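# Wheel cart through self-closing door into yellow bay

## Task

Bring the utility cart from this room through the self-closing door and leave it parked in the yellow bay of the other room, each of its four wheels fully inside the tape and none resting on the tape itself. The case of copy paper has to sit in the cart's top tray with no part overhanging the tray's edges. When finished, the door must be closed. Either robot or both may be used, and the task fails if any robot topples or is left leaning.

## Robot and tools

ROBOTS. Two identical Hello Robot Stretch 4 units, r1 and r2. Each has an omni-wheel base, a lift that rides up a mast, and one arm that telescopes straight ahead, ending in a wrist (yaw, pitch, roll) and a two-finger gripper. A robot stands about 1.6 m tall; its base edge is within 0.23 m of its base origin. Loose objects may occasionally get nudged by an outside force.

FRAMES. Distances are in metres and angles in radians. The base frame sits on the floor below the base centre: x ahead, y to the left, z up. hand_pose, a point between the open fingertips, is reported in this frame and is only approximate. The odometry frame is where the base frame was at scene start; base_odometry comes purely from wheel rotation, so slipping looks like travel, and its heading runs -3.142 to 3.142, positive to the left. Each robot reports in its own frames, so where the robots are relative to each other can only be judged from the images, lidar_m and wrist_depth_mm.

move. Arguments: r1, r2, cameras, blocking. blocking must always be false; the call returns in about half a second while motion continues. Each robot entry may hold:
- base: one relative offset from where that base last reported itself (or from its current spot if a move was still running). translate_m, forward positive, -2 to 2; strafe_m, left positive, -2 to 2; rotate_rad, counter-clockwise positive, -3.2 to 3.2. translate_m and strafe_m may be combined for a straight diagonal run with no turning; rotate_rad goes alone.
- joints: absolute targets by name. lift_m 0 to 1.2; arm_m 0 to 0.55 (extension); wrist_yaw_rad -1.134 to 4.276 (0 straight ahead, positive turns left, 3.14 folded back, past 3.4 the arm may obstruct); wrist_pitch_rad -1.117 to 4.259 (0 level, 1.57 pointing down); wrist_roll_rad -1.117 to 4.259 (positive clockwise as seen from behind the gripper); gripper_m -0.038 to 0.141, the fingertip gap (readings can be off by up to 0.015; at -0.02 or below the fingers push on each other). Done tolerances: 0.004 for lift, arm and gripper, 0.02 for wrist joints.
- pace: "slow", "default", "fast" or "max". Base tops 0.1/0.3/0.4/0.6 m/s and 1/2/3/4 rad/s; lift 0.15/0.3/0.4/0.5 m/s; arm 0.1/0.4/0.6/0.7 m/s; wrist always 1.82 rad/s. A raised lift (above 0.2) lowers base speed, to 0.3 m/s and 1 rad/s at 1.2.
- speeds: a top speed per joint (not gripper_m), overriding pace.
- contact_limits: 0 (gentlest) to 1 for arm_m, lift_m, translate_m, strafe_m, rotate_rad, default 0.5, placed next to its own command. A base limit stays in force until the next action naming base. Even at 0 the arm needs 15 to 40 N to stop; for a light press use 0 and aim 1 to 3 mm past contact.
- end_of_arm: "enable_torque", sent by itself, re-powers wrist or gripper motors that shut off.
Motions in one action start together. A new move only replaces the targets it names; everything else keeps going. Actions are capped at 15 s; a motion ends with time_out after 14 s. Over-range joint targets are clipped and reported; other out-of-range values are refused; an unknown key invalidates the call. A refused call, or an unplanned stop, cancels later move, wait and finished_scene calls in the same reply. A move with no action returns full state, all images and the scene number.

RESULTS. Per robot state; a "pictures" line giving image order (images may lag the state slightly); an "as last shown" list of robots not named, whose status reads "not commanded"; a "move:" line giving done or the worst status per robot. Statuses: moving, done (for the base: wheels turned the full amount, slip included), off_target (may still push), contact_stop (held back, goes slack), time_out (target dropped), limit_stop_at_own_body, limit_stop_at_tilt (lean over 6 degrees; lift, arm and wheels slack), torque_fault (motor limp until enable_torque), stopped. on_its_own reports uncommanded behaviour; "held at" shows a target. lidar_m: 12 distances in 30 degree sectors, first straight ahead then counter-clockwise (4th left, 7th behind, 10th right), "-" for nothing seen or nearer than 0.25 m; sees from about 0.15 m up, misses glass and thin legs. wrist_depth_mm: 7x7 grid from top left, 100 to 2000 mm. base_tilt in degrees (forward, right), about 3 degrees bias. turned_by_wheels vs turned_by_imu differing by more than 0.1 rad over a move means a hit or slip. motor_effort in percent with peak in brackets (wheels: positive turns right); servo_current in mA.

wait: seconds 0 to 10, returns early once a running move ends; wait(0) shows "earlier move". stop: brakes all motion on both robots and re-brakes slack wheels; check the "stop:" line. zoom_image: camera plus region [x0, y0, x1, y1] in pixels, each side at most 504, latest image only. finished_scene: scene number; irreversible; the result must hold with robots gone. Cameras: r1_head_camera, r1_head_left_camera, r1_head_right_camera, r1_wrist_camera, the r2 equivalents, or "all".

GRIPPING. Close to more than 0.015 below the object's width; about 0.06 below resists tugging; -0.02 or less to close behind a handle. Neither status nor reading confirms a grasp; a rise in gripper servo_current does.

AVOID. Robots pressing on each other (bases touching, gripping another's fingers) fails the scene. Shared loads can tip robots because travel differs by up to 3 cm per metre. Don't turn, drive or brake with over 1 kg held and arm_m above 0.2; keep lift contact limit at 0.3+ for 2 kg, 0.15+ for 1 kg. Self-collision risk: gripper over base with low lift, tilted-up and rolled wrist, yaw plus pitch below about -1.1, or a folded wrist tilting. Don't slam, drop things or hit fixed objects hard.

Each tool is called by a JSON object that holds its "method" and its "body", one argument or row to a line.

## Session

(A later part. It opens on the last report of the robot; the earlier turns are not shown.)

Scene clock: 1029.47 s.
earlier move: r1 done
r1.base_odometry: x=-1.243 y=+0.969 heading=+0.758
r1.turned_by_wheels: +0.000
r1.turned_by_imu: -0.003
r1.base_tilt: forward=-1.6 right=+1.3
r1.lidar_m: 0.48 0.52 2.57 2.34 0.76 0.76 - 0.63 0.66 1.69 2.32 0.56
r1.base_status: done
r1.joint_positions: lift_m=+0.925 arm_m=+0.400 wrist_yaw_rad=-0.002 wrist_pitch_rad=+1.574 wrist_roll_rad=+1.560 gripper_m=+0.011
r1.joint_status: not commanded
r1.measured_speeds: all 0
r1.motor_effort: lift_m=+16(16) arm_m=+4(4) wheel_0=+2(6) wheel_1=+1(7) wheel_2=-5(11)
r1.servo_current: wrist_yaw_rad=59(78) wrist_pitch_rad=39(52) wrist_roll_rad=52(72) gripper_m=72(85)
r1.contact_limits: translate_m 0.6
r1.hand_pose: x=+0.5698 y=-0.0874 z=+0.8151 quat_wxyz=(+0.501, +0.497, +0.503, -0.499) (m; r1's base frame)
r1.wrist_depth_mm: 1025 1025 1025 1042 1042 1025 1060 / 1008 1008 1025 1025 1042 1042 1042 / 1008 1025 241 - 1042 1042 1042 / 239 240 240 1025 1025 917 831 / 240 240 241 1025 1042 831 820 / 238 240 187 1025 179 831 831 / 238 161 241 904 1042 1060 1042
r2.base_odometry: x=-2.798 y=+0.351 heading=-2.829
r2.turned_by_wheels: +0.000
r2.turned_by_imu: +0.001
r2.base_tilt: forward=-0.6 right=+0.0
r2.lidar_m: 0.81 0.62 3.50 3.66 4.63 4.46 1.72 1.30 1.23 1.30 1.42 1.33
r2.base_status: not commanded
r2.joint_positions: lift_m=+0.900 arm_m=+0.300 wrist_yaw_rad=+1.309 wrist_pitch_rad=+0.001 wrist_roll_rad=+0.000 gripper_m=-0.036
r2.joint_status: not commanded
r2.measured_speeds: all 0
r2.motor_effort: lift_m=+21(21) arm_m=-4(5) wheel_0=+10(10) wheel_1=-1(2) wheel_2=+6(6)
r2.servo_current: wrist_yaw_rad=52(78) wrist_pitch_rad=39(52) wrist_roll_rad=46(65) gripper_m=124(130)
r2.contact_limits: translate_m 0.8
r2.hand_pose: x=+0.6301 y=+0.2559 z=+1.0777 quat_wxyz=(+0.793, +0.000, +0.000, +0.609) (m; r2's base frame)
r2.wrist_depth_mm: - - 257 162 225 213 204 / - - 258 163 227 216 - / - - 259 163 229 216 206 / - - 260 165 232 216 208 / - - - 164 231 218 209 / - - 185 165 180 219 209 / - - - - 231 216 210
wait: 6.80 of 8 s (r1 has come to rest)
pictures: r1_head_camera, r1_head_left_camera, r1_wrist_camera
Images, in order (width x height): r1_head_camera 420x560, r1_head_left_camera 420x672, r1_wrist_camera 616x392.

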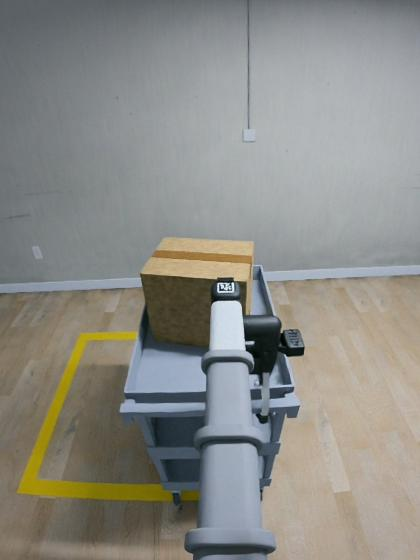

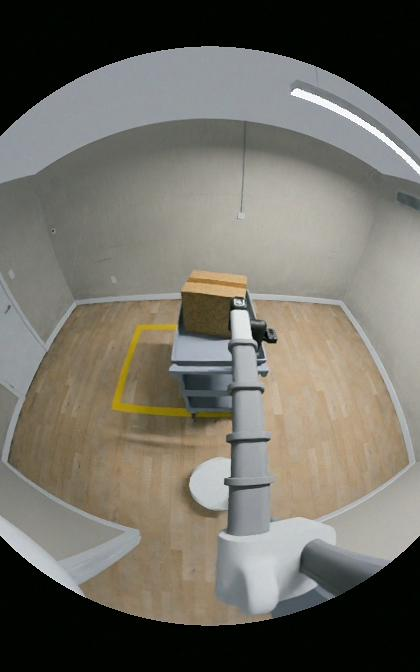

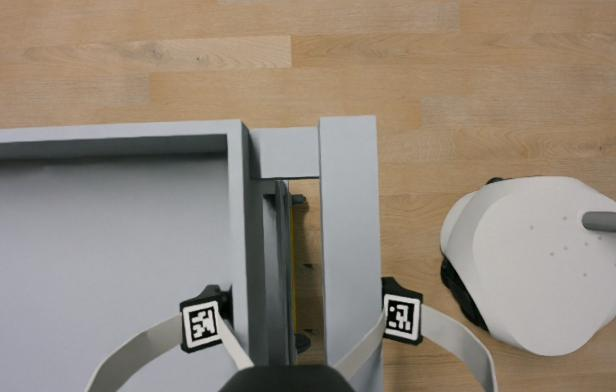

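{"method": "move", "body": {
  "blocking": false,
  "r1": {"base":{"translate_m":0.2,"strafe_m":0.0},"pace":"slow","contact_limits":{"translate_m":0.6}}
}}

{"method": "wait", "body": {
  "seconds": 4,
  "cameras": ["r1_wrist_camera","r1_head_camera","r1_head_left_camera"]
}}

{"method": "move", "body": {
  "blocking": false,
  "r1": {"joints":{"gripper_m":0.12},"pace":"slow"}
}}

{"method": "wait", "body": {
  "seconds": 4
}}

{"method": "move", "body": {
  "blocking": false,
  "r1": {"joints":{"lift_m":1.17},"pace":"default"}
}}

{"method": "wait", "body": {
  "seconds": 3,
  "cameras": ["r1_wrist_camera","r1_head_camera","r1_head_left_camera","r1_head_right_camera"]
}}

Scene clock: 1038.97 s.
move: r1 moving
r1.base_odometry: x=-1.234 y=+0.977 heading=+0.758
r1.turned_by_wheels: +0.000
r1.turned_by_imu: -0.001
r1.base_tilt: forward=-1.6 right=+1.3
r1.lidar_m: 0.50 0.53 2.58 2.42 0.79 0.79 - 0.65 0.72 1.76 2.32 0.57
r1.base_status: translate_m moving; strafe_m moving
r1.joint_positions: lift_m=+0.925 arm_m=+0.400 wrist_yaw_rad=-0.002 wrist_pitch_rad=+1.575 wrist_roll_rad=+1.560 gripper_m=+0.011
r1.joint_status: not commanded
r1.measured_speeds: translate_m=+0.048 strafe_m=+0.000 rotate_rad=-0.001 lift_m=+0.000 arm_m=+0.000 wrist_yaw_rad=+0.000 wrist_pitch_rad=+0.011 wrist_roll_rad=+0.000
r1.motor_effort: lift_m=+15(16) arm_m=+4(4) wheel_0=+4(5) wheel_1=+4(6) wheel_2=-11(11)
r1.servo_current: wrist_yaw_rad=52(65) wrist_pitch_rad=39(46) wrist_roll_rad=72(72) gripper_m=72(85)
r1.contact_limits: translate_m 0.6
r1.hand_pose: x=+0.5696 y=-0.0874 z=+0.8151 quat_wxyz=(+0.501, +0.497, +0.503, -0.499) (m; r1's base frame)
r1.wrist_depth_mm: 1008 1008 1025 1025 1025 1042 1060 / 1008 1025 1042 1042 1025 1042 1060 / 1025 1008 240 - 1078 1060 1042 / 237 238 240 1025 1025 854 842 / 237 239 239 1025 1025 831 842 / 237 238 191 1025 180 831 820 / 237 159 240 250 174 1042 1060
r2: as last shown
r2.turned_by_imu: +0.000
r2.base_tilt: forward=-0.7 right=+0.0
r2.lidar_m: 0.81 0.62 3.51 3.70 4.61 4.46 1.74 1.26 1.22 1.31 1.39 1.34
r2.motor_effort: lift_m=+21(21) arm_m=-4(4) wheel_0=+9(9) wheel_1=-1(2) wheel_2=+6(6)
r2.servo_current: wrist_yaw_rad=46(65) wrist_pitch_rad=39(46) wrist_roll_rad=52(52) gripper_m=124(124)
r2.contact_limits: translate_m 0.8
r2.wrist_depth_mm: - - 257 162 225 213 204 / - - 257 163 228 215 - / - - 259 163 229 216 206 / - - 260 165 231 216 208 / - - - 164 231 218 209 / - - 186 165 180 219 210 / - - - - 231 216 211
pictures: none

Scene clock: 1041.73 s.
earlier move: r1 done
r1.base_odometry: x=-1.098 y=+1.106 heading=+0.759
r1.turned_by_wheels: +0.001
r1.turned_by_imu: +0.001
r1.base_tilt: forward=-1.6 right=+1.2
r1.lidar_m: 0.48 0.51 2.55 2.45 1.05 0.89 - 0.80 0.95 2.25 2.33 0.57
r1.base_status: done
r1.joint_positions: lift_m=+0.925 arm_m=+0.400 wrist_yaw_rad=-0.002 wrist_pitch_rad=+1.575 wrist_roll_rad=+1.560 gripper_m=+0.011
r1.joint_status: not commanded
r1.measured_speeds: all 0
r1.motor_effort: lift_m=+16(16) arm_m=+4(4) wheel_0=+7(10) wheel_1=+5(8) wheel_2=-2(12)
r1.servo_current: wrist_yaw_rad=59(78) wrist_pitch_rad=46(52) wrist_roll_rad=52(72) gripper_m=72(85)
r1.contact_limits: translate_m 0.6
r1.hand_pose: x=+0.5695 y=-0.0874 z=+0.8151 quat_wxyz=(+0.501, +0.497, +0.503, -0.499) (m; r1's base frame)
r1.wrist_depth_mm: 1008 1008 1025 1042 1025 1060 1042 / 1008 1025 1025 1042 1042 1025 1042 / 1025 1008 241 1008 1025 1042 1060 / 238 240 240 - 1042 866 831 / 238 240 240 1008 1025 820 820 / 238 239 186 1042 177 831 831 / 238 160 241 258 181 1025 1042
r2.base_odometry: x=-2.798 y=+0.351 heading=-2.829
r2.turned_by_wheels: +0.000
r2.turned_by_imu: +0.000
r2.base_tilt: forward=-0.6 right=+0.0
r2.lidar_m: 0.79 0.62 3.50 3.66 4.61 4.46 1.75 1.29 1.20 1.28 1.41 1.32
r2.base_status: not commanded
r2.joint_positions: lift_m=+0.900 arm_m=+0.300 wrist_yaw_rad=+1.309 wrist_pitch_rad=+0.001 wrist_roll_rad=+0.000 gripper_m=-0.036
r2.joint_status: not commanded
r2.measured_speeds: all 0
r2.motor_effort: lift_m=+21(21) arm_m=-4(4) wheel_0=+9(10) wheel_1=-1(2) wheel_2=+6(6)
r2.servo_current: wrist_yaw_rad=65(72) wrist_pitch_rad=46(46) wrist_roll_rad=39(59) gripper_m=117(130)
r2.contact_limits: translate_m 0.8
r2.hand_pose: x=+0.6301 y=+0.2559 z=+1.0777 quat_wxyz=(+0.793, +0.000, +0.000, +0.609) (m; r2's base frame)
r2.wrist_depth_mm: - - 257 162 225 213 204 / - - 258 163 228 215 - / - - 260 163 228 216 206 / - - 260 165 230 216 207 / - - - 164 230 218 210 / - - 185 165 179 218 211 / - - - - 232 215 211
wait: 2.77 of 4 s (r1 has come to rest)
pictures: r1_head_camera, r1_head_left_camera, r1_wrist_camera
Images, in order (width x height): r1_head_camera 420x560, r1_head_left_camera 420x672, r1_wrist_camera 616x392.

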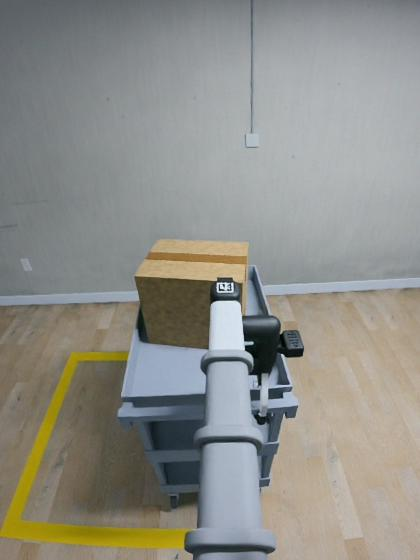

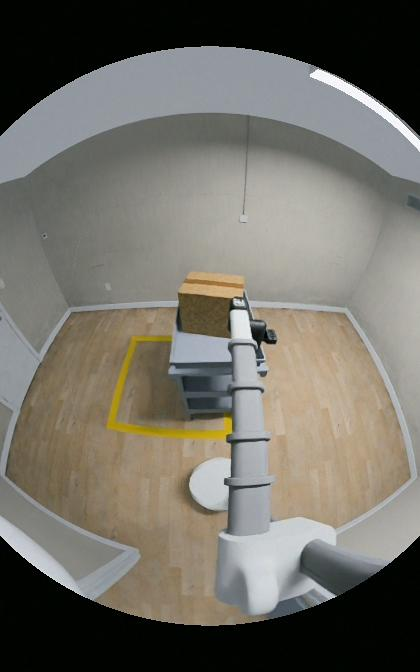

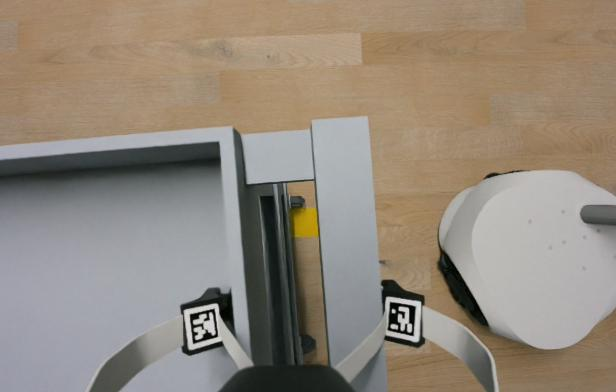

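Scene clock: 1042.23 s.
move: r1 moving
r1.base_odometry: x=-1.098 y=+1.106 heading=+0.759
r1.turned_by_wheels: +0.000
r1.turned_by_imu: +0.000
r1.base_tilt: forward=-1.5 right=+1.3
r1.lidar_m: 0.49 0.51 2.56 2.45 1.02 0.90 - 0.79 0.99 2.25 2.32 0.57
r1.base_status: not commanded
r1.joint_positions: lift_m=+0.925 arm_m=+0.400 wrist_yaw_rad=-0.002 wrist_pitch_rad=+1.575 wrist_roll_rad=+1.560 gripper_m=+0.020
r1.joint_status: gripper_m moving
r1.measured_speeds: all 0
r1.motor_effort: lift_m=+15(16) arm_m=+4(4) wheel_0=+6(7) wheel_1=+5(5) wheel_2=-2(2)
r1.servo_current: wrist_yaw_rad=46(59) wrist_pitch_rad=39(52) wrist_roll_rad=39(59) gripper_m=52(91)
r1.contact_limits: translate_m 0.6
r1.hand_pose: x=+0.5695 y=-0.0874 z=+0.8151 quat_wxyz=(+0.501, +0.497, +0.503, -0.499) (m; r1's base frame)
r1.wrist_depth_mm: 1025 1042 1025 1025 1025 1042 1042 / 1008 1025 1042 1042 1025 1042 1042 / 1008 1025 1008 1042 1042 1042 1042 / 241 242 242 - 1025 866 831 / 240 242 242 1042 1042 820 831 / 241 241 191 1042 179 831 820 / 241 241 243 131 1042 1025 1042
r2: as last shown
r2.base_tilt: forward=-0.7 right=+0.0
r2.lidar_m: 0.79 0.61 3.51 3.66 4.62 4.47 1.74 1.28 1.23 1.31 1.42 1.32
r2.motor_effort: lift_m=+21(21) arm_m=-4(4) wheel_0=+9(10) wheel_1=-1(1) wheel_2=+6(6)
r2.servo_current: wrist_yaw_rad=52(72) wrist_pitch_rad=39(52) wrist_roll_rad=52(52) gripper_m=124(124)
r2.contact_limits: translate_m 0.8
r2.wrist_depth_mm: - - 255 162 225 213 204 / - - 259 163 229 216 - / - - 259 163 229 216 206 / - - 262 164 230 216 208 / - - - 164 232 217 209 / - - 185 165 180 218 209 / - - - - 231 216 210
pictures: none

Scene clock: 1046.07 s.
earlier move: r1 done
r1.base_odometry: x=-1.098 y=+1.106 heading=+0.759
r1.turned_by_wheels: +0.000
r1.turned_by_imu: -0.001
r1.base_tilt: forward=-1.6 right=+1.3
r1.lidar_m: 0.48 0.50 2.54 2.45 1.05 0.92 - 0.78 0.96 2.26 2.34 0.55
r1.base_status: not commanded
r1.joint_positions: lift_m=+0.925 arm_m=+0.400 wrist_yaw_rad=-0.002 wrist_pitch_rad=+1.574 wrist_roll_rad=+1.560 gripper_m=+0.120
r1.joint_status: all done
r1.measured_speeds: all 0
r1.motor_effort: lift_m=+15(16) arm_m=+4(4) wheel_0=+3(7) wheel_1=+4(5) wheel_2=-2(2)
r1.servo_current: wrist_yaw_rad=65(72) wrist_pitch_rad=46(52) wrist_roll_rad=39(65) gripper_m=33(91)
r1.contact_limits: translate_m 0.6
r1.hand_pose: x=+0.5699 y=-0.0874 z=+0.8151 quat_wxyz=(+0.502, +0.497, +0.503, -0.498) (m; r1's base frame)
r1.wrist_depth_mm: 1025 1025 1008 1042 1042 1025 1042 / 1025 1025 1025 1008 1060 1042 1042 / 1008 1042 1042 1025 1042 1042 1060 / 239 240 240 - 1042 854 831 / 239 241 241 1025 1042 842 831 / 240 240 186 1042 190 211 831 / 240 240 242 137 - 1042 1042
r2.base_odometry: x=-2.798 y=+0.351 heading=-2.829
r2.turned_by_wheels: +0.000
r2.turned_by_imu: +0.001
r2.base_tilt: forward=-0.7 right=+0.0
r2.lidar_m: 0.81 0.62 3.49 3.69 4.58 4.48 1.74 1.29 1.22 1.31 1.38 1.34
r2.base_status: not commanded
r2.joint_positions: lift_m=+0.900 arm_m=+0.300 wrist_yaw_rad=+1.309 wrist_pitch_rad=+0.001 wrist_roll_rad=+0.000 gripper_m=-0.036
r2.joint_status: not commanded
r2.measured_speeds: all 0
r2.motor_effort: lift_m=+21(21) arm_m=-4(4) wheel_0=+9(10) wheel_1=-1(2) wheel_2=+6(6)
r2.servo_current: wrist_yaw_rad=78(78) wrist_pitch_rad=39(52) wrist_roll_rad=46(59) gripper_m=124(130)
r2.contact_limits: translate_m 0.8
r2.hand_pose: x=+0.6301 y=+0.2559 z=+1.0777 quat_wxyz=(+0.793, +0.000, +0.000, +0.609) (m; r2's base frame)
r2.wrist_depth_mm: - - 257 162 226 213 204 / - - 257 162 228 215 - / - - 258 163 229 216 206 / - - 262 165 230 216 208 / - - - 164 231 218 209 / - - 185 165 180 218 210 / - - - - 231 216 211
wait: 3.83 of 4 s (r1 has come to rest)
pictures: none

Scene clock: 1046.57 s.
move: r1 moving
r1.base_odometry: x=-1.098 y=+1.106 heading=+0.759
r1.turned_by_wheels: +0.000
r1.turned_by_imu: +0.000
r1.base_tilt: forward=-1.6 right=+1.2
r1.lidar_m: 0.50 0.51 2.56 2.44 1.03 0.91 - 0.82 0.95 2.26 2.33 0.53
r1.base_status: not commanded
r1.joint_positions: lift_m=+0.963 arm_m=+0.400 wrist_yaw_rad=-0.002 wrist_pitch_rad=+1.572 wrist_roll_rad=+1.560 gripper_m=+0.120
r1.joint_status: lift_m moving
r1.measured_speeds: translate_m=+0.000 strafe_m=+0.000 rotate_rad=+0.000 lift_m=+0.146 arm_m=+0.000 wrist_yaw_rad=+0.000 wrist_pitch_rad=+0.000 wrist_roll_rad=+0.000
r1.motor_effort: lift_m=+25(26) arm_m=+4(4) wheel_0=+4(4) wheel_1=+4(4) wheel_2=-2(2)
r1.servo_current: wrist_yaw_rad=46(59) wrist_pitch_rad=46(52) wrist_roll_rad=52(72) gripper_m=39(46)
r1.contact_limits: translate_m 0.6
r1.hand_pose: x=+0.5702 y=-0.0874 z=+0.8524 quat_wxyz=(+0.502, +0.497, +0.503, -0.498) (m; r1's base frame)
r1.wrist_depth_mm: 1060 1078 1042 1060 1060 1060 1078 / 1060 1060 1078 1078 1060 1060 1060 / 1060 1060 1042 1060 1042 1078 1078 / 271 272 273 - 1042 878 878 / 270 272 272 1042 1060 866 854 / 271 216 220 1060 191 866 866 / 272 272 273 140 1078 1042 1060
r2: as last shown
r2.turned_by_imu: +0.000
r2.lidar_m: 0.81 0.61 3.50 3.66 4.61 4.47 1.75 1.29 1.23 1.31 1.40 1.34
r2.motor_effort: lift_m=+21(21) arm_m=-4(5) wheel_0=+9(10) wheel_1=-1(2) wheel_2=+6(6)
r2.servo_current: wrist_yaw_rad=52(72) wrist_pitch_rad=39(46) wrist_roll_rad=46(52) gripper_m=117(124)
r2.contact_limits: translate_m 0.8
r2.wrist_depth_mm: - - 257 162 225 213 204 / - - 257 163 227 216 - / - - 259 163 229 216 206 / - - 262 165 230 217 208 / - - - 165 231 218 208 / - - 185 165 179 219 210 / - - - - 231 216 211
pictures: none

Scene clock: 1048.17 s.
earlier move: r1 done
r1.base_odometry: x=-1.098 y=+1.106 heading=+0.759
r1.turned_by_wheels: +0.000
r1.turned_by_imu: +0.000
r1.base_tilt: forward=-1.6 right=+1.3
r1.lidar_m: 0.49 0.50 2.56 2.44 1.04 0.89 - 0.77 0.99 2.27 2.34 0.54
r1.base_status: not commanded
r1.joint_positions: lift_m=+1.170 arm_m=+0.400 wrist_yaw_rad=-0.002 wrist_pitch_rad=+1.572 wrist_roll_rad=+1.560 gripper_m=+0.120
r1.joint_status: all done
r1.measured_speeds: all 0
r1.motor_effort: lift_m=+24(28) arm_m=+4(4) wheel_0=+4(4) wheel_1=+3(4) wheel_2=-2(2)
r1.servo_current: wrist_yaw_rad=65(65) wrist_pitch_rad=39(52) wrist_roll_rad=52(72) gripper_m=46(46)
r1.contact_limits: translate_m 0.6
r1.hand_pose: x=+0.5702 y=-0.0874 z=+1.0593 quat_wxyz=(+0.502, +0.497, +0.503, -0.498) (m; r1's base frame)
r1.wrist_depth_mm: 1255 1229 1229 1255 1281 1255 1281 / 1255 1255 1255 1255 1281 1281 1281 / 1229 1255 1255 1255 1281 1281 1281 / 1281 480 484 732 1255 1078 1308 / 477 488 480 488 1281 1060 1255 / 366 399 480 488 197 1078 1281 / 338 415 484 139 1281 1308 1281
r2.base_odometry: x=-2.798 y=+0.351 heading=-2.829
r2.turned_by_wheels: +0.000
r2.turned_by_imu: +0.000
r2.base_tilt: forward=-0.7 right=+0.1
r2.lidar_m: 0.79 0.62 3.51 3.68 4.61 4.46 1.78 1.29 1.22 1.27 1.38 1.33
r2.base_status: not commanded
r2.joint_positions: lift_m=+0.900 arm_m=+0.300 wrist_yaw_rad=+1.309 wrist_pitch_rad=+0.001 wrist_roll_rad=+0.000 gripper_m=-0.036
r2.joint_status: not commanded
r2.measured_speeds: all 0
r2.motor_effort: lift_m=+21(21) arm_m=-4(5) wheel_0=+10(10) wheel_1=-1(2) wheel_2=+6(6)
r2.servo_current: wrist_yaw_rad=72(72) wrist_pitch_rad=39(46) wrist_roll_rad=52(59) gripper_m=117(124)
r2.contact_limits: translate_m 0.8
r2.hand_pose: x=+0.6301 y=+0.2559 z=+1.0777 quat_wxyz=(+0.793, +0.000, +0.000, +0.609) (m; r2's base frame)
r2.wrist_depth_mm: - - 257 162 225 212 204 / - - 257 163 228 216 - / - - 259 163 229 216 206 / - - 262 165 230 216 208 / - - - 164 232 217 209 / - - 186 165 179 219 210 / - - - - 232 216 211
wait: 1.60 of 3 s (r1 has come to rest)
pictures: r1_head_camera, r1_head_left_camera, r1_head_right_camera, r1_wrist_camera
Images, in order (width x height): r1_head_camera 420x560, r1_head_left_camera 420x672, r1_head_right_camera 420x672, r1_wrist_camera 616x392.

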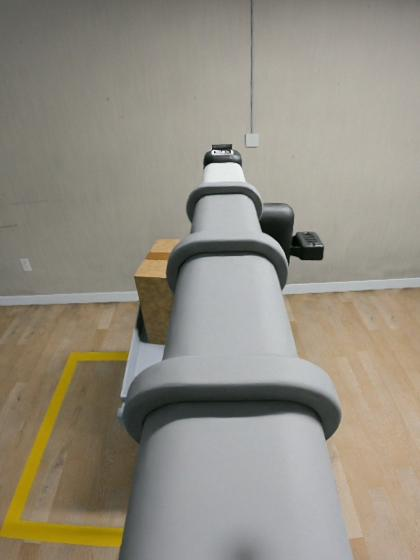

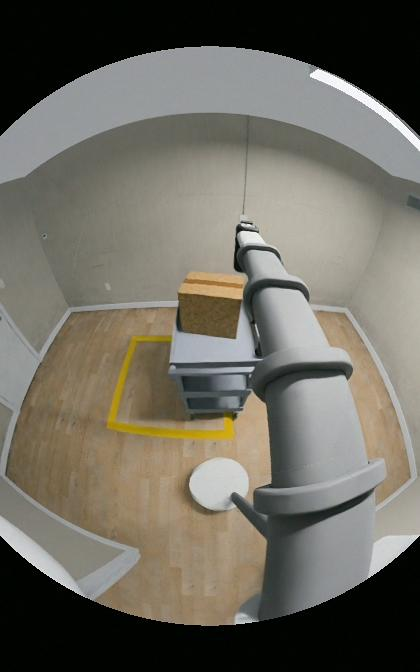

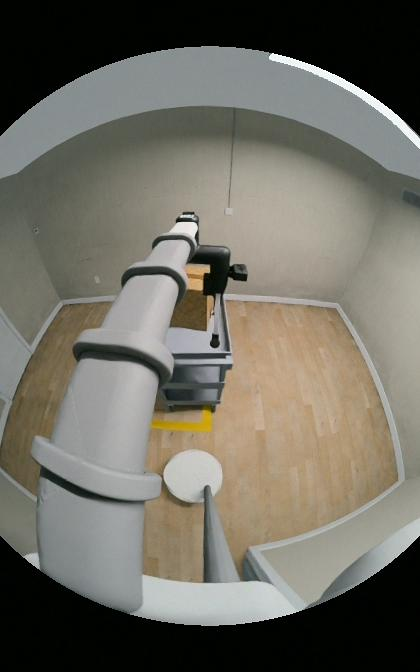

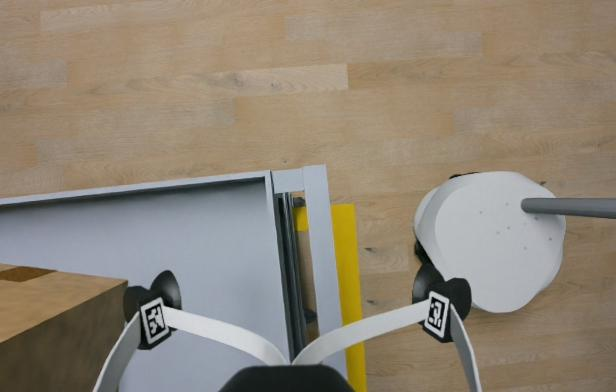

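{"method": "move", "body": {
  "blocking": false,
  "r1": {"base":{"strafe_m":-1.05},"joints":{"arm_m":0.1},"pace":"default"}
}}

{"method": "wait", "body": {
  "seconds": 6
}}

{"method": "move", "body": {
  "blocking": false,
  "r1": {"base":{"translate_m":0.95},"pace":"default"}
}}

{"method": "wait", "body": {
  "seconds": 6
}}

{"method": "move", "body": {
  "blocking": false,
  "r1": {"base":{"rotate_rad":1.67},"pace":"default"}
}}

{"method": "wait", "body": {
  "seconds": 5,
  "cameras": ["r1_wrist_camera","r1_head_camera","r1_head_left_camera","r1_head_right_camera"]
}}

Scene clock: 1068.27 s.
move: r1 moving
r1.base_odometry: x=-1.073 y=+1.080 heading=+0.759
r1.turned_by_wheels: +0.000
r1.turned_by_imu: +0.000
r1.base_tilt: forward=-1.6 right=+1.3
r1.lidar_m: 0.49 0.52 2.61 2.45 1.06 0.93 1.82 0.79 0.97 2.23 2.32 2.19
r1.base_status: strafe_m moving
r1.joint_positions: lift_m=+1.170 arm_m=+0.349 wrist_yaw_rad=-0.002 wrist_pitch_rad=+1.572 wrist_roll_rad=+1.560 gripper_m=+0.120
r1.joint_status: arm_m moving
r1.measured_speeds: translate_m=-0.001 strafe_m=-0.140 rotate_rad=+0.005 lift_m=+0.000 arm_m=-0.195 wrist_yaw_rad=+0.000 wrist_pitch_rad=+0.000 wrist_roll_rad=+0.000
r1.motor_effort: lift_m=+24(24) arm_m=-4(7) wheel_0=+8(11) wheel_1=-8(10) wheel_2=+0(2)
r1.servo_current: wrist_yaw_rad=46(65) wrist_pitch_rad=39(46) wrist_roll_rad=52(65) gripper_m=46(52)
r1.hand_pose: x=+0.5196 y=-0.0874 z=+1.0593 quat_wxyz=(+0.502, +0.497, +0.503, -0.498) (m; r1's base frame)
r1.wrist_depth_mm: 1255 1255 1281 1281 1281 1281 1281 / 1281 1255 1281 1229 1281 1281 1281 / 1281 1281 1281 1281 1281 1281 1255 / 1281 1281 1255 1255 1281 1078 1281 / 484 484 484 1308 1308 1078 1281 / 439 488 445 1255 213 1078 1255 / 404 480 488 139 1281 1255 1281
r2: as last shown
r2.base_tilt: forward=-0.6 right=+0.1
r2.lidar_m: 0.81 0.63 3.50 3.69 4.65 4.46 1.76 1.27 1.22 1.31 1.40 1.33
r2.motor_effort: lift_m=+21(21) arm_m=-4(5) wheel_0=+9(10) wheel_1=-1(1) wheel_2=+6(6)
r2.servo_current: wrist_yaw_rad=65(65) wrist_pitch_rad=39(46) wrist_roll_rad=52(59) gripper_m=117(124)
r2.contact_limits: translate_m 0.8
r2.wrist_depth_mm: - - 256 162 225 213 204 / - - 258 162 227 216 - / - - 259 163 229 216 206 / - - 262 165 229 216 208 / - - - 165 230 218 208 / - - 185 165 179 218 210 / - - - - 232 216 211
pictures: none

Scene clock: 1072.60 s.
earlier move: r1 done
r1.base_odometry: x=-0.376 y=+0.345 heading=+0.759
r1.turned_by_wheels: +0.000
r1.turned_by_imu: -0.007
r1.base_tilt: forward=-1.6 right=+1.3
r1.lidar_m: 2.14 1.26 0.98 3.19 1.77 0.67 0.63 0.66 0.91 1.21 1.25 1.67
r1.base_status: done
r1.joint_positions: lift_m=+1.170 arm_m=+0.100 wrist_yaw_rad=-0.002 wrist_pitch_rad=+1.572 wrist_roll_rad=+1.560 gripper_m=+0.120
r1.joint_status: all done
r1.measured_speeds: all 0
r1.motor_effort: lift_m=+24(24) arm_m=-4(7) wheel_0=+1(12) wheel_1=-2(12) wheel_2=+0(2)
r1.servo_current: wrist_yaw_rad=52(72) wrist_pitch_rad=39(52) wrist_roll_rad=46(72) gripper_m=46(52)
r1.hand_pose: x=+0.2704 y=-0.0874 z=+1.0594 quat_wxyz=(+0.502, +0.497, +0.503, -0.498) (m; r1's base frame)
r1.wrist_depth_mm: 1255 1281 1255 1229 1281 1255 1281 / 1255 1255 1281 1255 1255 1281 1308 / 1229 1255 1281 1281 1281 1281 1255 / 1255 1255 1255 1281 1060 1281 1182 / 1255 1281 1255 1308 1060 1281 1308 / 1255 1255 1281 1281 212 1308 1281 / 1281 1281 1281 144 1281 1308 1281
r2.base_odometry: x=-2.798 y=+0.351 heading=-2.829
r2.turned_by_wheels: +0.000
r2.turned_by_imu: +0.001
r2.base_tilt: forward=-0.7 right=+0.1
r2.lidar_m: 0.82 0.63 3.50 3.67 4.59 4.47 1.75 1.27 1.24 1.28 1.40 1.35
r2.base_status: not commanded
r2.joint_positions: lift_m=+0.900 arm_m=+0.300 wrist_yaw_rad=+1.309 wrist_pitch_rad=+0.001 wrist_roll_rad=+0.000 gripper_m=-0.036
r2.joint_status: not commanded
r2.measured_speeds: all 0
r2.motor_effort: lift_m=+21(21) arm_m=-4(5) wheel_0=+9(10) wheel_1=-1(2) wheel_2=+6(6)
r2.servo_current: wrist_yaw_rad=59(72) wrist_pitch_rad=46(52) wrist_roll_rad=52(59) gripper_m=124(137)
r2.contact_limits: translate_m 0.8
r2.hand_pose: x=+0.6301 y=+0.2559 z=+1.0777 quat_wxyz=(+0.793, +0.000, +0.000, +0.609) (m; r2's base frame)
r2.wrist_depth_mm: - - 256 162 224 213 204 / - - 259 163 228 215 - / - - 259 163 229 216 206 / - - 262 165 230 216 208 / - - - 165 231 218 209 / - - 185 165 180 218 210 / - - - - 233 216 211
wait: 4.33 of 6 s (r1 has come to rest)
pictures: none

Scene clock: 1073.10 s.
move: r1 moving
r1.base_odometry: x=-0.353 y=+0.366 heading=+0.759
r1.turned_by_wheels: +0.000
r1.turned_by_imu: +0.000
r1.base_tilt: forward=-1.6 right=+1.3
r1.lidar_m: 2.10 1.26 0.98 3.30 1.78 0.69 0.65 0.68 0.94 1.23 1.28 1.65
r1.base_status: translate_m moving
r1.joint_positions: lift_m=+1.170 arm_m=+0.100 wrist_yaw_rad=-0.002 wrist_pitch_rad=+1.572 wrist_roll_rad=+1.560 gripper_m=+0.120
r1.joint_status: not commanded
r1.measured_speeds: translate_m=+0.121 strafe_m=-0.001 rotate_rad=+0.001 lift_m=+0.000 arm_m=+0.000 wrist_yaw_rad=+0.000 wrist_pitch_rad=+0.000 wrist_roll_rad=+0.000
r1.motor_effort: lift_m=+24(24) arm_m=-4(4) wheel_0=+6(6) wheel_1=+6(7) wheel_2=-8(9)
r1.servo_current: wrist_yaw_rad=65(65) wrist_pitch_rad=39(46) wrist_roll_rad=52(52) gripper_m=46(46)
r1.hand_pose: x=+0.2704 y=-0.0874 z=+1.0594 quat_wxyz=(+0.502, +0.497, +0.503, -0.498) (m; r1's base frame)
r1.wrist_depth_mm: 1229 1255 1281 1308 1255 1281 1255 / 1255 1255 1281 1281 1281 1281 1255 / 1255 1281 1308 1255 1281 1255 1281 / 1255 1255 1281 1281 1078 1308 1229 / 1229 1255 1255 1255 1078 1255 1281 / 1255 1255 1281 1281 212 1281 1308 / 1281 1255 1308 144 1308 1281 1281
r2: as last shown
r2.turned_by_imu: +0.000
r2.base_tilt: forward=-0.7 right=+0.0
r2.lidar_m: 0.79 0.63 3.50 3.66 4.61 4.44 1.74 1.26 1.22 1.28 1.37 1.34
r2.motor_effort: lift_m=+21(21) arm_m=-4(4) wheel_0=+9(10) wheel_1=-1(2) wheel_2=+6(6)
r2.servo_current: wrist_yaw_rad=59(65) wrist_pitch_rad=33(52) wrist_roll_rad=39(65) gripper_m=117(124)
r2.contact_limits: translate_m 0.8
r2.wrist_depth_mm: - - 256 162 225 213 204 / - - 258 163 228 215 - / - - 259 163 229 216 206 / - - 262 165 231 216 208 / - - - 164 231 218 209 / - - 185 165 179 219 209 / - - - - 232 216 211
pictures: none

Scene clock: 1077.27 s.
earlier move: r1 done
r1.base_odometry: x=+0.314 y=+0.998 heading=+0.759
r1.turned_by_wheels: +0.000
r1.turned_by_imu: +0.000
r1.base_tilt: forward=-1.6 right=+1.3
r1.lidar_m: 1.17 1.23 0.94 0.85 0.90 1.68 1.59 1.62 1.25 1.17 1.22 1.27
r1.base_status: done
r1.joint_positions: lift_m=+1.170 arm_m=+0.100 wrist_yaw_rad=-0.002 wrist_pitch_rad=+1.572 wrist_roll_rad=+1.560 gripper_m=+0.120
r1.joint_status: not commanded
r1.measured_speeds: all 0
r1.motor_effort: lift_m=+24(24) arm_m=-4(4) wheel_0=+1(9) wheel_1=+2(7) wheel_2=+1(10)
r1.servo_current: wrist_yaw_rad=52(78) wrist_pitch_rad=39(52) wrist_roll_rad=46(65) gripper_m=46(52)
r1.hand_pose: x=+0.2704 y=-0.0874 z=+1.0594 quat_wxyz=(+0.502, +0.497, +0.503, -0.498) (m; r1's base frame)
r1.wrist_depth_mm: 1281 1255 1255 1281 1255 1308 1255 / 1281 1281 1255 1229 1308 1281 1281 / 1281 1255 1281 1255 1281 1281 1308 / 1281 1281 1281 1255 1042 1308 1308 / 1229 1255 1229 1281 1060 1255 1281 / 1255 1255 1255 1255 212 1308 1281 / 1255 1255 1281 144 1281 1308 1281
r2.base_odometry: x=-2.798 y=+0.351 heading=-2.829
r2.turned_by_wheels: +0.000
r2.turned_by_imu: +0.001
r2.base_tilt: forward=-0.7 right=+0.0
r2.lidar_m: 0.81 0.62 3.49 3.63 4.62 4.47 1.76 1.29 1.23 1.30 1.39 1.33
r2.base_status: not commanded
r2.joint_positions: lift_m=+0.900 arm_m=+0.300 wrist_yaw_rad=+1.309 wrist_pitch_rad=+0.001 wrist_roll_rad=+0.000 gripper_m=-0.036
r2.joint_status: not commanded
r2.measured_speeds: all 0
r2.motor_effort: lift_m=+21(21) arm_m=-4(4) wheel_0=+10(10) wheel_1=-1(2) wheel_2=+6(6)
r2.servo_current: wrist_yaw_rad=46(72) wrist_pitch_rad=46(52) wrist_roll_rad=52(65) gripper_m=117(130)
r2.contact_limits: translate_m 0.8
r2.hand_pose: x=+0.6301 y=+0.2559 z=+1.0777 quat_wxyz=(+0.793, +0.000, +0.000, +0.609) (m; r2's base frame)
r2.wrist_depth_mm: - - 257 162 224 212 204 / - - 257 163 228 216 - / - - 260 163 229 216 206 / - - 260 165 231 216 208 / - - - 164 232 217 208 / - - 185 165 179 219 210 / - - - - 232 216 211
wait: 4.17 of 6 s (r1 has come to rest)
pictures: none

Scene clock: 1077.77 s.
move: r1 moving
r1.base_odometry: x=+0.314 y=+0.998 heading=+0.896
r1.turned_by_wheels: +0.137
r1.turned_by_imu: +0.138
r1.base_tilt: forward=-1.6 right=+1.3
r1.lidar_m: 1.19 1.27 0.90 0.87 0.94 1.61 1.57 1.58 1.22 1.16 1.27 1.21
r1.base_status: rotate_rad moving
r1.joint_positions: lift_m=+1.170 arm_m=+0.100 wrist_yaw_rad=-0.002 wrist_pitch_rad=+1.572 wrist_roll_rad=+1.560 gripper_m=+0.120
r1.joint_status: not commanded
r1.measured_speeds: translate_m=+0.001 strafe_m=+0.000 rotate_rad=+0.534 lift_m=+0.000 arm_m=+0.000 wrist_yaw_rad=+0.000 wrist_pitch_rad=+0.000 wrist_roll_rad=+0.000
r1.motor_effort: lift_m=+24(24) arm_m=-4(4) wheel_0=-3(6) wheel_1=-5(6) wheel_2=-5(6)
r1.servo_current: wrist_yaw_rad=46(52) wrist_pitch_rad=39(46) wrist_roll_rad=52(59) gripper_m=46(46)
r1.hand_pose: x=+0.2704 y=-0.0874 z=+1.0594 quat_wxyz=(+0.502, +0.497, +0.503, -0.498) (m; r1's base frame)
r1.wrist_depth_mm: 1281 1281 1281 1255 1281 1281 1281 / 1229 1281 1281 1255 1281 1281 1281 / 1281 1281 1229 1281 1281 1308 1281 / 1255 1255 1255 1255 1042 1281 1255 / 1255 1281 1281 1281 1060 1308 1281 / 1229 1281 1281 1255 212 1255 1308 / 1255 1281 1229 144 1281 1336 1281
r2: as last shown
r2.turned_by_imu: +0.000
r2.lidar_m: 0.79 0.62 3.48 3.70 4.60 4.45 1.72 1.29 1.23 1.30 1.40 1.34
r2.motor_effort: lift_m=+21(21) arm_m=-4(4) wheel_0=+9(10) wheel_1=-1(2) wheel_2=+6(6)
r2.servo_current: wrist_yaw_rad=52(78) wrist_pitch_rad=39(46) wrist_roll_rad=52(52) gripper_m=124(130)
r2.contact_limits: translate_m 0.8
r2.wrist_depth_mm: - - 256 162 226 213 204 / - - 257 163 228 215 - / - - 260 163 229 215 206 / - - 260 165 231 216 208 / - - - 164 232 218 209 / - - 185 165 180 219 209 / - - - - 232 216 211
pictures: none

Scene clock: 1080.10 s.
earlier move: r1 done
r1.base_odometry: x=+0.314 y=+0.998 heading=+2.428
r1.turned_by_wheels: +1.532
r1.turned_by_imu: +1.540
r1.base_tilt: forward=-1.6 right=+1.3
r1.lidar_m: 0.86 0.92 1.62 1.58 1.60 1.20 1.17 1.23 1.25 1.21 1.27 0.92
r1.base_status: done
r1.joint_positions: lift_m=+1.170 arm_m=+0.100 wrist_yaw_rad=-0.002 wrist_pitch_rad=+1.572 wrist_roll_rad=+1.560 gripper_m=+0.120
r1.joint_status: not commanded
r1.measured_speeds: all 0
r1.motor_effort: lift_m=+24(24) arm_m=-4(4) wheel_0=-3(8) wheel_1=-2(8) wheel_2=-2(7)
r1.servo_current: wrist_yaw_rad=52(72) wrist_pitch_rad=39(52) wrist_roll_rad=52(65) gripper_m=46(52)
r1.hand_pose: x=+0.2704 y=-0.0874 z=+1.0594 quat_wxyz=(+0.502, +0.497, +0.503, -0.498) (m; r1's base frame)
r1.wrist_depth_mm: 1255 1229 1281 1255 1281 1308 1281 / 1255 1229 1281 1281 1281 1281 1336 / - 1255 1308 1255 1308 1281 1281 / - 1255 1255 1281 1060 1281 1255 / - 1281 1281 1281 1060 1281 1281 / - 1205 1281 1255 213 1281 1308 / - 1255 1255 144 1308 1281 1308
r2.base_odometry: x=-2.798 y=+0.351 heading=-2.829
r2.turned_by_wheels: +0.000
r2.turned_by_imu: +0.000
r2.base_tilt: forward=-0.7 right=+0.0
r2.lidar_m: 0.79 0.62 3.53 3.67 4.61 4.46 1.73 1.31 1.24 1.26 1.41 1.34
r2.base_status: not commanded
r2.joint_positions: lift_m=+0.900 arm_m=+0.300 wrist_yaw_rad=+1.309 wrist_pitch_rad=+0.001 wrist_roll_rad=+0.000 gripper_m=-0.036
r2.joint_status: not commanded
r2.measured_speeds: all 0
r2.motor_effort: lift_m=+21(21) arm_m=-4(4) wheel_0=+10(10) wheel_1=-1(2) wheel_2=+6(6)
r2.servo_current: wrist_yaw_rad=52(78) wrist_pitch_rad=39(46) wrist_roll_rad=52(59) gripper_m=117(130)
r2.contact_limits: translate_m 0.8
r2.hand_pose: x=+0.6301 y=+0.2559 z=+1.0777 quat_wxyz=(+0.793, +0.000, +0.000, +0.609) (m; r2's base frame)
r2.wrist_depth_mm: - - 257 162 226 213 204 / - - 258 163 227 216 - / - - 259 163 229 216 207 / - - 260 165 230 216 208 / - - - 165 232 218 208 / - - 185 165 179 218 209 / - - - - 232 216 211
wait: 2.33 of 5 s (r1 has come to rest)
pictures: r1_head_camera, r1_head_left_camera, r1_head_right_camera, r1_wrist_camera
Images, in order (width x height): r1_head_camera 420x560, r1_head_left_camera 420x672, r1_head_right_camera 420x672, r1_wrist_camera 616x392.

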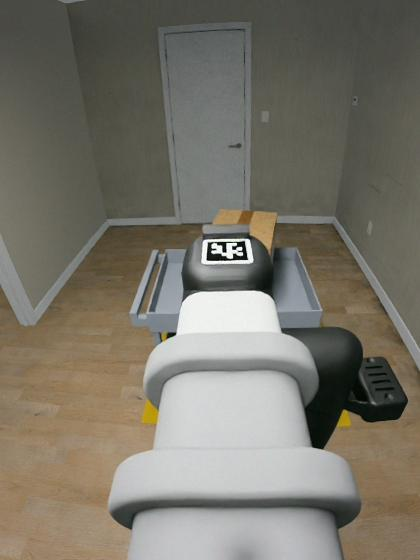

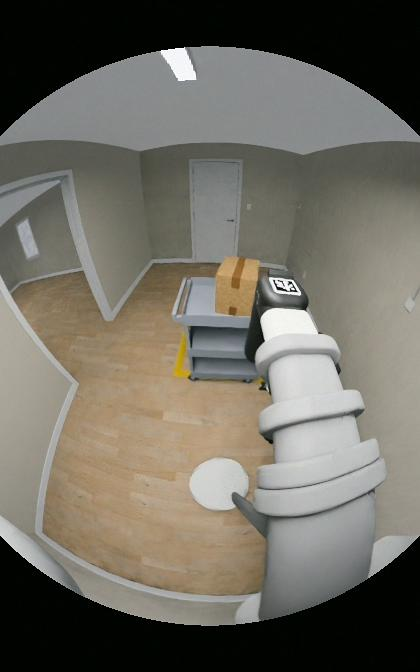

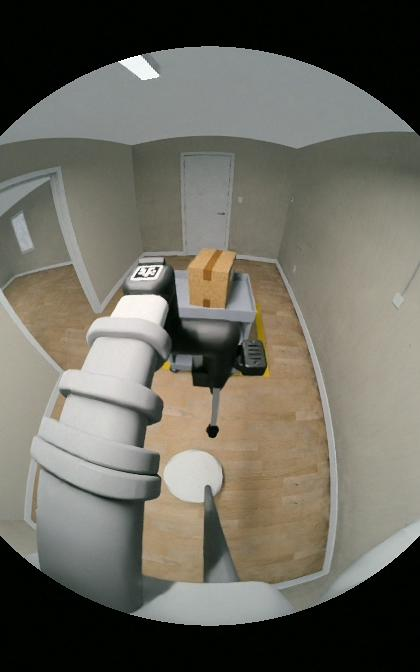

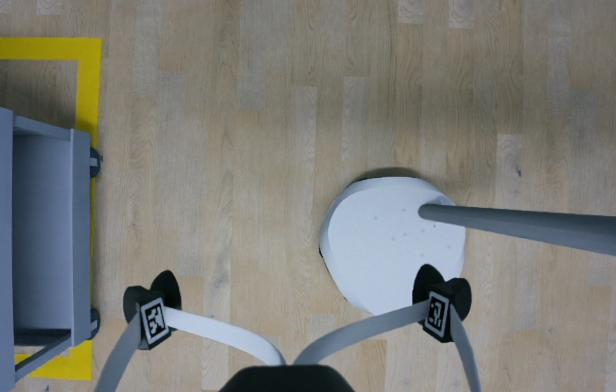

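{"method": "move", "body": {
  "blocking": false,
  "r1": {"base":{"strafe_m":0.13,"translate_m":0.1},"joints":{"arm_m":0.4,"gripper_m":0.07},"pace":"default"}
}}

{"method": "wait", "body": {
  "seconds": 2
}}

{"method": "wait", "body": {
  "seconds": 2,
  "cameras": ["r1_wrist_camera","r1_head_camera"]
}}

Scene clock: 1098.13 s.
move: r1 moving
r1.base_odometry: x=+0.283 y=+0.992 heading=+2.428
r1.turned_by_wheels: +0.000
r1.turned_by_imu: +0.000
r1.base_tilt: forward=-1.6 right=+1.3
r1.lidar_m: 0.84 0.89 1.61 1.55 1.59 1.21 1.17 1.24 1.28 1.24 1.30 0.87
r1.base_status: translate_m moving; strafe_m moving
r1.joint_positions: lift_m=+1.170 arm_m=+0.151 wrist_yaw_rad=-0.002 wrist_pitch_rad=+1.572 wrist_roll_rad=+1.560 gripper_m=+0.106
r1.joint_status: arm_m moving; gripper_m moving
r1.measured_speeds: translate_m=+0.075 strafe_m=+0.097 rotate_rad=+0.006 lift_m=+0.000 arm_m=+0.195 wrist_yaw_rad=+0.000 wrist_pitch_rad=+0.000 wrist_roll_rad=+0.000
r1.motor_effort: lift_m=+24(24) arm_m=+7(7) wheel_0=-6(7) wheel_1=+9(9) wheel_2=-7(8)
r1.servo_current: wrist_yaw_rad=46(59) wrist_pitch_rad=39(46) wrist_roll_rad=46(59) gripper_m=85(85)
r1.hand_pose: x=+0.3211 y=-0.0874 z=+1.0594 quat_wxyz=(+0.502, +0.497, +0.503, -0.498) (m; r1's base frame)
r1.wrist_depth_mm: 1255 1281 1281 1281 1281 1281 1281 / 1255 1281 1281 1281 1255 1255 1281 / - 1255 1281 1281 1255 1281 1281 / - 1281 1255 1281 1060 1281 1255 / - 1281 1255 1255 1060 1281 1281 / - 216 1255 1255 198 1281 1308 / - 1281 1308 141 1281 1281 1308
r2: as last shown
r2.base_tilt: forward=-0.6 right=+0.1
r2.lidar_m: 0.83 0.61 3.52 3.66 4.62 4.45 1.75 1.26 1.23 1.29 1.39 1.34
r2.motor_effort: lift_m=+21(21) arm_m=-4(4) wheel_0=+10(10) wheel_1=-1(1) wheel_2=+6(6)
r2.servo_current: wrist_yaw_rad=52(72) wrist_pitch_rad=39(46) wrist_roll_rad=46(52) gripper_m=117(130)
r2.contact_limits: translate_m 0.8
r2.wrist_depth_mm: - - 256 163 224 213 204 / - - 259 163 228 215 - / - - 259 163 229 216 206 / - - 263 165 230 216 207 / - - - 164 231 218 209 / - - 186 165 179 217 210 / - - - - 230 216 211
pictures: none

Scene clock: 1099.63 s.
earlier move: r1 done
r1.base_odometry: x=+0.153 y=+0.966 heading=+2.428
r1.turned_by_wheels: +0.000
r1.turned_by_imu: +0.001
r1.base_tilt: forward=-1.6 right=+1.2
r1.lidar_m: 0.78 2.17 1.50 1.44 1.53 1.28 1.22 1.33 1.41 1.33 1.41 0.81
r1.base_status: done
r1.joint_positions: lift_m=+1.170 arm_m=+0.400 wrist_yaw_rad=-0.002 wrist_pitch_rad=+1.572 wrist_roll_rad=+1.560 gripper_m=+0.070
r1.joint_status: all done
r1.measured_speeds: all 0
r1.motor_effort: lift_m=+24(24) arm_m=+4(7) wheel_0=-4(8) wheel_1=+1(10) wheel_2=+0(8)
r1.servo_current: wrist_yaw_rad=46(72) wrist_pitch_rad=46(46) wrist_roll_rad=59(65) gripper_m=39(111)
r1.hand_pose: x=+0.5704 y=-0.0874 z=+1.0594 quat_wxyz=(+0.502, +0.498, +0.502, -0.498) (m; r1's base frame)
r1.wrist_depth_mm: 488 615 1255 1308 1255 1308 1255 / 480 - 1255 1229 1281 1255 1229 / 455 - 1255 1281 1308 1281 1255 / 488 - 1255 1255 1281 1078 1255 / 484 - 1281 1255 1255 1060 1078 / 484 - 192 1281 191 1060 1281 / 488 159 1281 151 1255 1281 1255
r2.base_odometry: x=-2.798 y=+0.351 heading=-2.829
r2.turned_by_wheels: +0.000
r2.turned_by_imu: +0.000
r2.base_tilt: forward=-0.7 right=+0.0
r2.lidar_m: 0.81 0.62 3.51 3.69 4.63 4.44 1.76 1.28 1.21 1.28 1.41 1.33
r2.base_status: not commanded
r2.joint_positions: lift_m=+0.900 arm_m=+0.300 wrist_yaw_rad=+1.309 wrist_pitch_rad=+0.001 wrist_roll_rad=+0.000 gripper_m=-0.036
r2.joint_status: not commanded
r2.measured_speeds: all 0
r2.motor_effort: lift_m=+21(21) arm_m=-4(4) wheel_0=+10(10) wheel_1=-1(2) wheel_2=+6(6)
r2.servo_current: wrist_yaw_rad=65(72) wrist_pitch_rad=39(46) wrist_roll_rad=46(65) gripper_m=117(130)
r2.contact_limits: translate_m 0.8
r2.hand_pose: x=+0.6301 y=+0.2559 z=+1.0777 quat_wxyz=(+0.793, +0.000, +0.000, +0.609) (m; r2's base frame)
r2.wrist_depth_mm: - - 256 162 225 213 204 / - - 257 163 229 216 - / - - 260 163 229 216 206 / - - 262 165 230 216 207 / - - - 164 231 217 208 / - - 186 165 180 218 210 / - - - - 231 216 211
wait: 1.50 of 2 s (r1 has come to rest)
pictures: none

Scene clock: 1101.63 s.
r1.base_odometry: x=+0.153 y=+0.966 heading=+2.428
r1.turned_by_wheels: +0.000
r1.turned_by_imu: +0.000
r1.base_tilt: forward=-1.5 right=+1.3
r1.lidar_m: 0.77 2.17 1.49 1.43 1.53 1.29 1.26 1.31 1.39 1.35 1.41 0.81
r1.base_status: done
r1.joint_positions: lift_m=+1.170 arm_m=+0.400 wrist_yaw_rad=-0.002 wrist_pitch_rad=+1.572 wrist_roll_rad=+1.560 gripper_m=+0.070
r1.joint_status: all done
r1.measured_speeds: all 0
r1.motor_effort: lift_m=+24(24) arm_m=+4(7) wheel_0=-3(8) wheel_1=+1(10) wheel_2=+0(8)
r1.servo_current: wrist_yaw_rad=52(72) wrist_pitch_rad=39(46) wrist_roll_rad=52(65) gripper_m=39(111)
r1.hand_pose: x=+0.5704 y=-0.0874 z=+1.0594 quat_wxyz=(+0.502, +0.498, +0.502, -0.498) (m; r1's base frame)
r1.wrist_depth_mm: 484 621 1255 1255 1281 1281 1281 / 480 - 1281 1308 1229 1255 1281 / 459 - 1308 1255 1281 1281 1281 / 480 - 1281 1281 1281 1060 1281 / 484 - 1255 1281 1281 1078 1060 / 480 - 192 1308 191 1078 1255 / 480 159 1255 151 1281 1255 1281
r2.base_odometry: x=-2.798 y=+0.351 heading=-2.829
r2.turned_by_wheels: +0.000
r2.turned_by_imu: +0.000
r2.base_tilt: forward=-0.7 right=+0.0
r2.lidar_m: 0.81 0.63 3.51 3.69 4.64 4.47 1.72 1.29 1.23 1.30 1.38 1.33
r2.base_status: not commanded
r2.joint_positions: lift_m=+0.900 arm_m=+0.300 wrist_yaw_rad=+1.309 wrist_pitch_rad=+0.001 wrist_roll_rad=+0.000 gripper_m=-0.036
r2.joint_status: not commanded
r2.measured_speeds: all 0
r2.motor_effort: lift_m=+21(21) arm_m=-4(4) wheel_0=+9(10) wheel_1=-2(2) wheel_2=+6(6)
r2.servo_current: wrist_yaw_rad=52(72) wrist_pitch_rad=39(46) wrist_roll_rad=46(65) gripper_m=124(130)
r2.contact_limits: translate_m 0.8
r2.hand_pose: x=+0.6301 y=+0.2559 z=+1.0777 quat_wxyz=(+0.793, +0.000, +0.000, +0.609) (m; r2's base frame)
r2.wrist_depth_mm: - - 257 162 225 212 204 / - - 257 163 228 215 - / - - 260 163 229 216 206 / - - 260 165 231 216 208 / - - - 165 232 217 208 / - - 185 166 179 218 209 / - - - - 231 216 211
wait: 2.00 s; at rest by 0.27 s
pictures: r1_head_camera, r1_wrist_camera
Images, in order (width x height): r1_head_camera 420x560, r1_wrist_camera 616x392.

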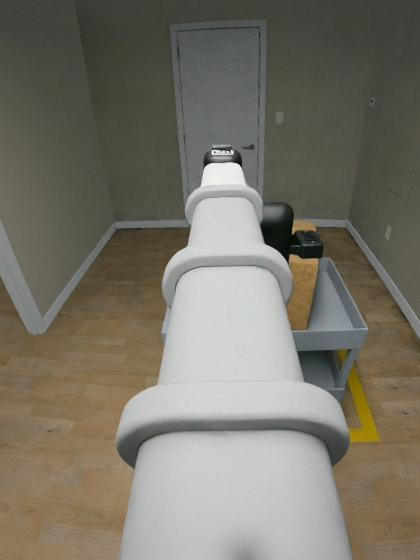

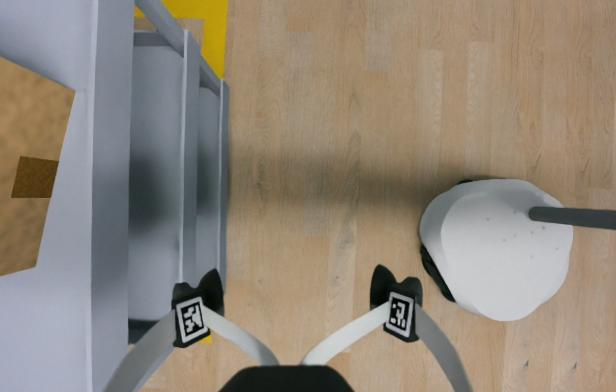

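{"method": "move", "body": {
  "blocking": false,
  "r1": {"base":{"strafe_m":0.05,"translate_m":0.14},"joints":{"arm_m":0.5},"pace":"slow"}
}}

{"method": "wait", "body": {
  "seconds": 2
}}

{"method": "wait", "body": {
  "seconds": 2,
  "cameras": ["r1_wrist_camera","r1_head_camera"]
}}

Scene clock: 1107.17 s.
move: r1 moving
r1.base_odometry: x=+0.141 y=+0.970 heading=+2.429
r1.turned_by_wheels: +0.000
r1.turned_by_imu: +0.000
r1.base_tilt: forward=-1.6 right=+1.3
r1.lidar_m: 0.76 2.15 1.46 1.44 1.53 1.32 1.26 1.35 1.40 1.34 1.41 0.77
r1.base_status: translate_m moving; strafe_m moving
r1.joint_positions: lift_m=+1.170 arm_m=+0.413 wrist_yaw_rad=-0.002 wrist_pitch_rad=+1.572 wrist_roll_rad=+1.560 gripper_m=+0.070
r1.joint_status: arm_m moving
r1.measured_speeds: translate_m=+0.049 strafe_m=+0.017 rotate_rad=+0.003 lift_m=+0.000 arm_m=+0.049 wrist_yaw_rad=+0.000 wrist_pitch_rad=+0.000 wrist_roll_rad=+0.000
r1.motor_effort: lift_m=+24(24) arm_m=+3(7) wheel_0=+3(5) wheel_1=+5(7) wheel_2=-6(7)
r1.servo_current: wrist_yaw_rad=39(65) wrist_pitch_rad=46(46) wrist_roll_rad=46(52) gripper_m=46(46)
r1.hand_pose: x=+0.5831 y=-0.0874 z=+1.0594 quat_wxyz=(+0.502, +0.498, +0.502, -0.498) (m; r1's base frame)
r1.wrist_depth_mm: 484 484 1308 1255 1255 1281 1281 / 418 484 1255 1281 1255 1255 1281 / 433 496 1255 1255 1281 1281 1281 / 452 - 1281 1255 1308 1060 1281 / 480 - 1255 1308 1255 1060 1078 / 484 - 193 1281 191 1078 1281 / 488 159 1281 152 1229 1308 1255
r2: as last shown
r2.base_tilt: forward=-0.6 right=+0.0
r2.lidar_m: 0.78 0.63 3.52 3.66 4.65 4.45 1.74 1.28 1.23 1.28 1.39 1.33
r2.motor_effort: lift_m=+21(21) arm_m=-4(4) wheel_0=+9(10) wheel_1=-1(2) wheel_2=+6(6)
r2.servo_current: wrist_yaw_rad=72(72) wrist_pitch_rad=39(46) wrist_roll_rad=46(52) gripper_m=124(124)
r2.contact_limits: translate_m 0.8
r2.wrist_depth_mm: - - 256 162 225 212 204 / - - 257 163 227 215 - / - - 259 163 229 216 206 / - - 260 165 230 216 208 / - - - 164 232 218 209 / - - 185 165 180 219 210 / - - - - 231 216 211
pictures: none

Scene clock: 1109.17 s.
earlier move: r1 moving
r1.base_odometry: x=+0.014 y=+1.019 heading=+2.429
r1.turned_by_wheels: +0.000
r1.turned_by_imu: +0.000
r1.base_tilt: forward=-1.6 right=+1.3
r1.lidar_m: 0.63 2.02 1.43 1.38 1.47 1.44 1.39 1.50 1.43 1.40 1.48 0.66
r1.base_status: translate_m moving; strafe_m moving
r1.joint_positions: lift_m=+1.170 arm_m=+0.500 wrist_yaw_rad=-0.002 wrist_pitch_rad=+1.572 wrist_roll_rad=+1.560 gripper_m=+0.070
r1.joint_status: all done
r1.measured_speeds: all 0
r1.motor_effort: lift_m=+24(24) arm_m=+4(8) wheel_0=+3(7) wheel_1=+1(7) wheel_2=-2(7)
r1.servo_current: wrist_yaw_rad=46(72) wrist_pitch_rad=39(46) wrist_roll_rad=33(72) gripper_m=39(52)
r1.hand_pose: x=+0.6704 y=-0.0874 z=+1.0594 quat_wxyz=(+0.502, +0.498, +0.502, -0.498) (m; r1's base frame)
r1.wrist_depth_mm: 207 207 291 484 1308 1308 1308 / 206 208 345 484 1255 1281 1281 / 207 208 394 484 1281 1281 1308 / 208 217 442 484 1255 1229 1060 / 208 235 488 480 1281 1060 1098 / 484 480 198 488 191 1255 1078 / 480 484 484 143 1281 1255 1281
r2.base_odometry: x=-2.798 y=+0.351 heading=-2.829
r2.turned_by_wheels: +0.000
r2.turned_by_imu: +0.000
r2.base_tilt: forward=-0.7 right=+0.0
r2.lidar_m: 0.82 0.64 3.50 3.65 4.61 4.46 1.73 1.28 1.23 1.29 1.41 1.34
r2.base_status: not commanded
r2.joint_positions: lift_m=+0.900 arm_m=+0.300 wrist_yaw_rad=+1.309 wrist_pitch_rad=+0.001 wrist_roll_rad=+0.000 gripper_m=-0.036
r2.joint_status: not commanded
r2.measured_speeds: all 0
r2.motor_effort: lift_m=+21(21) arm_m=-4(4) wheel_0=+9(10) wheel_1=-1(2) wheel_2=+6(6)
r2.servo_current: wrist_yaw_rad=59(72) wrist_pitch_rad=39(52) wrist_roll_rad=46(59) gripper_m=124(124)
r2.contact_limits: translate_m 0.8
r2.hand_pose: x=+0.6301 y=+0.2559 z=+1.0777 quat_wxyz=(+0.793, +0.000, +0.000, +0.609) (m; r2's base frame)
r2.wrist_depth_mm: - - 256 162 225 213 204 / - - 257 163 228 215 - / - - 259 163 228 215 206 / - - 262 165 231 216 208 / - - - 164 231 217 209 / - - 185 165 179 219 209 / - - - - 232 216 211
wait: 2.00 s; no rest
pictures: none

Scene clock: 1109.37 s.
earlier move: r1 done
r1.base_odometry: x=+0.014 y=+1.019 heading=+2.429
r1.turned_by_wheels: +0.000
r1.turned_by_imu: +0.000
r1.base_tilt: forward=-1.6 right=+1.3
r1.lidar_m: 0.64 1.97 1.43 1.38 1.47 1.45 1.36 1.48 1.45 1.39 1.47 0.66
r1.base_status: done
r1.joint_positions: lift_m=+1.170 arm_m=+0.500 wrist_yaw_rad=-0.002 wrist_pitch_rad=+1.572 wrist_roll_rad=+1.560 gripper_m=+0.070
r1.joint_status: all done
r1.measured_speeds: all 0
r1.motor_effort: lift_m=+24(24) arm_m=+4(8) wheel_0=+2(7) wheel_1=+2(7) wheel_2=-2(7)
r1.servo_current: wrist_yaw_rad=59(72) wrist_pitch_rad=39(46) wrist_roll_rad=39(72) gripper_m=39(52)
r1.hand_pose: x=+0.6704 y=-0.0874 z=+1.0594 quat_wxyz=(+0.502, +0.498, +0.502, -0.498) (m; r1's base frame)
r1.wrist_depth_mm: 208 208 291 488 1255 1281 1308 / 208 208 343 484 1308 1281 1281 / 208 208 397 484 1281 1255 1281 / 208 218 445 484 1255 1229 1060 / 208 236 484 480 1281 1042 1042 / 488 484 198 484 191 1281 1078 / 484 480 488 143 1281 1255 1281
r2.base_odometry: x=-2.798 y=+0.351 heading=-2.829
r2.turned_by_wheels: +0.000
r2.turned_by_imu: +0.000
r2.base_tilt: forward=-0.7 right=+0.0
r2.lidar_m: 0.81 0.62 3.50 3.68 4.64 4.43 1.72 1.31 1.20 1.30 1.41 1.34
r2.base_status: not commanded
r2.joint_positions: lift_m=+0.900 arm_m=+0.300 wrist_yaw_rad=+1.309 wrist_pitch_rad=+0.001 wrist_roll_rad=+0.000 gripper_m=-0.036
r2.joint_status: not commanded
r2.measured_speeds: all 0
r2.motor_effort: lift_m=+21(21) arm_m=-4(4) wheel_0=+9(10) wheel_1=-1(2) wheel_2=+6(6)
r2.servo_current: wrist_yaw_rad=52(72) wrist_pitch_rad=33(52) wrist_roll_rad=33(59) gripper_m=117(124)
r2.contact_limits: translate_m 0.8
r2.hand_pose: x=+0.6301 y=+0.2559 z=+1.0777 quat_wxyz=(+0.793, +0.000, +0.000, +0.609) (m; r2's base frame)
r2.wrist_depth_mm: - - 256 162 225 213 204 / - - 258 163 229 215 - / - - 258 163 229 216 206 / - - 262 164 231 216 208 / - - - 164 232 219 209 / - - 185 165 179 218 209 / - - - - 231 216 210
wait: 0.20 of 2 s (r1 has come to rest)
pictures: r1_head_camera, r1_wrist_camera
Images, in order (width x height): r1_head_camera 420x560, r1_wrist_camera 616x392.

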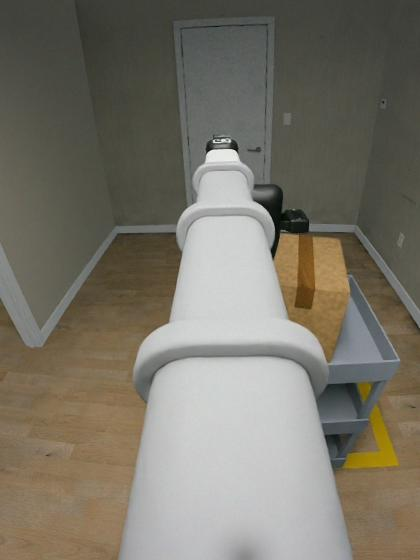

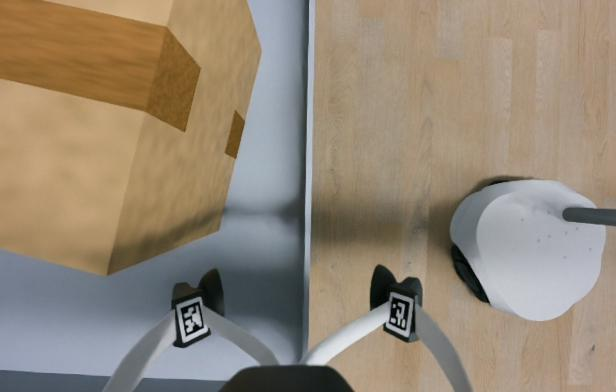

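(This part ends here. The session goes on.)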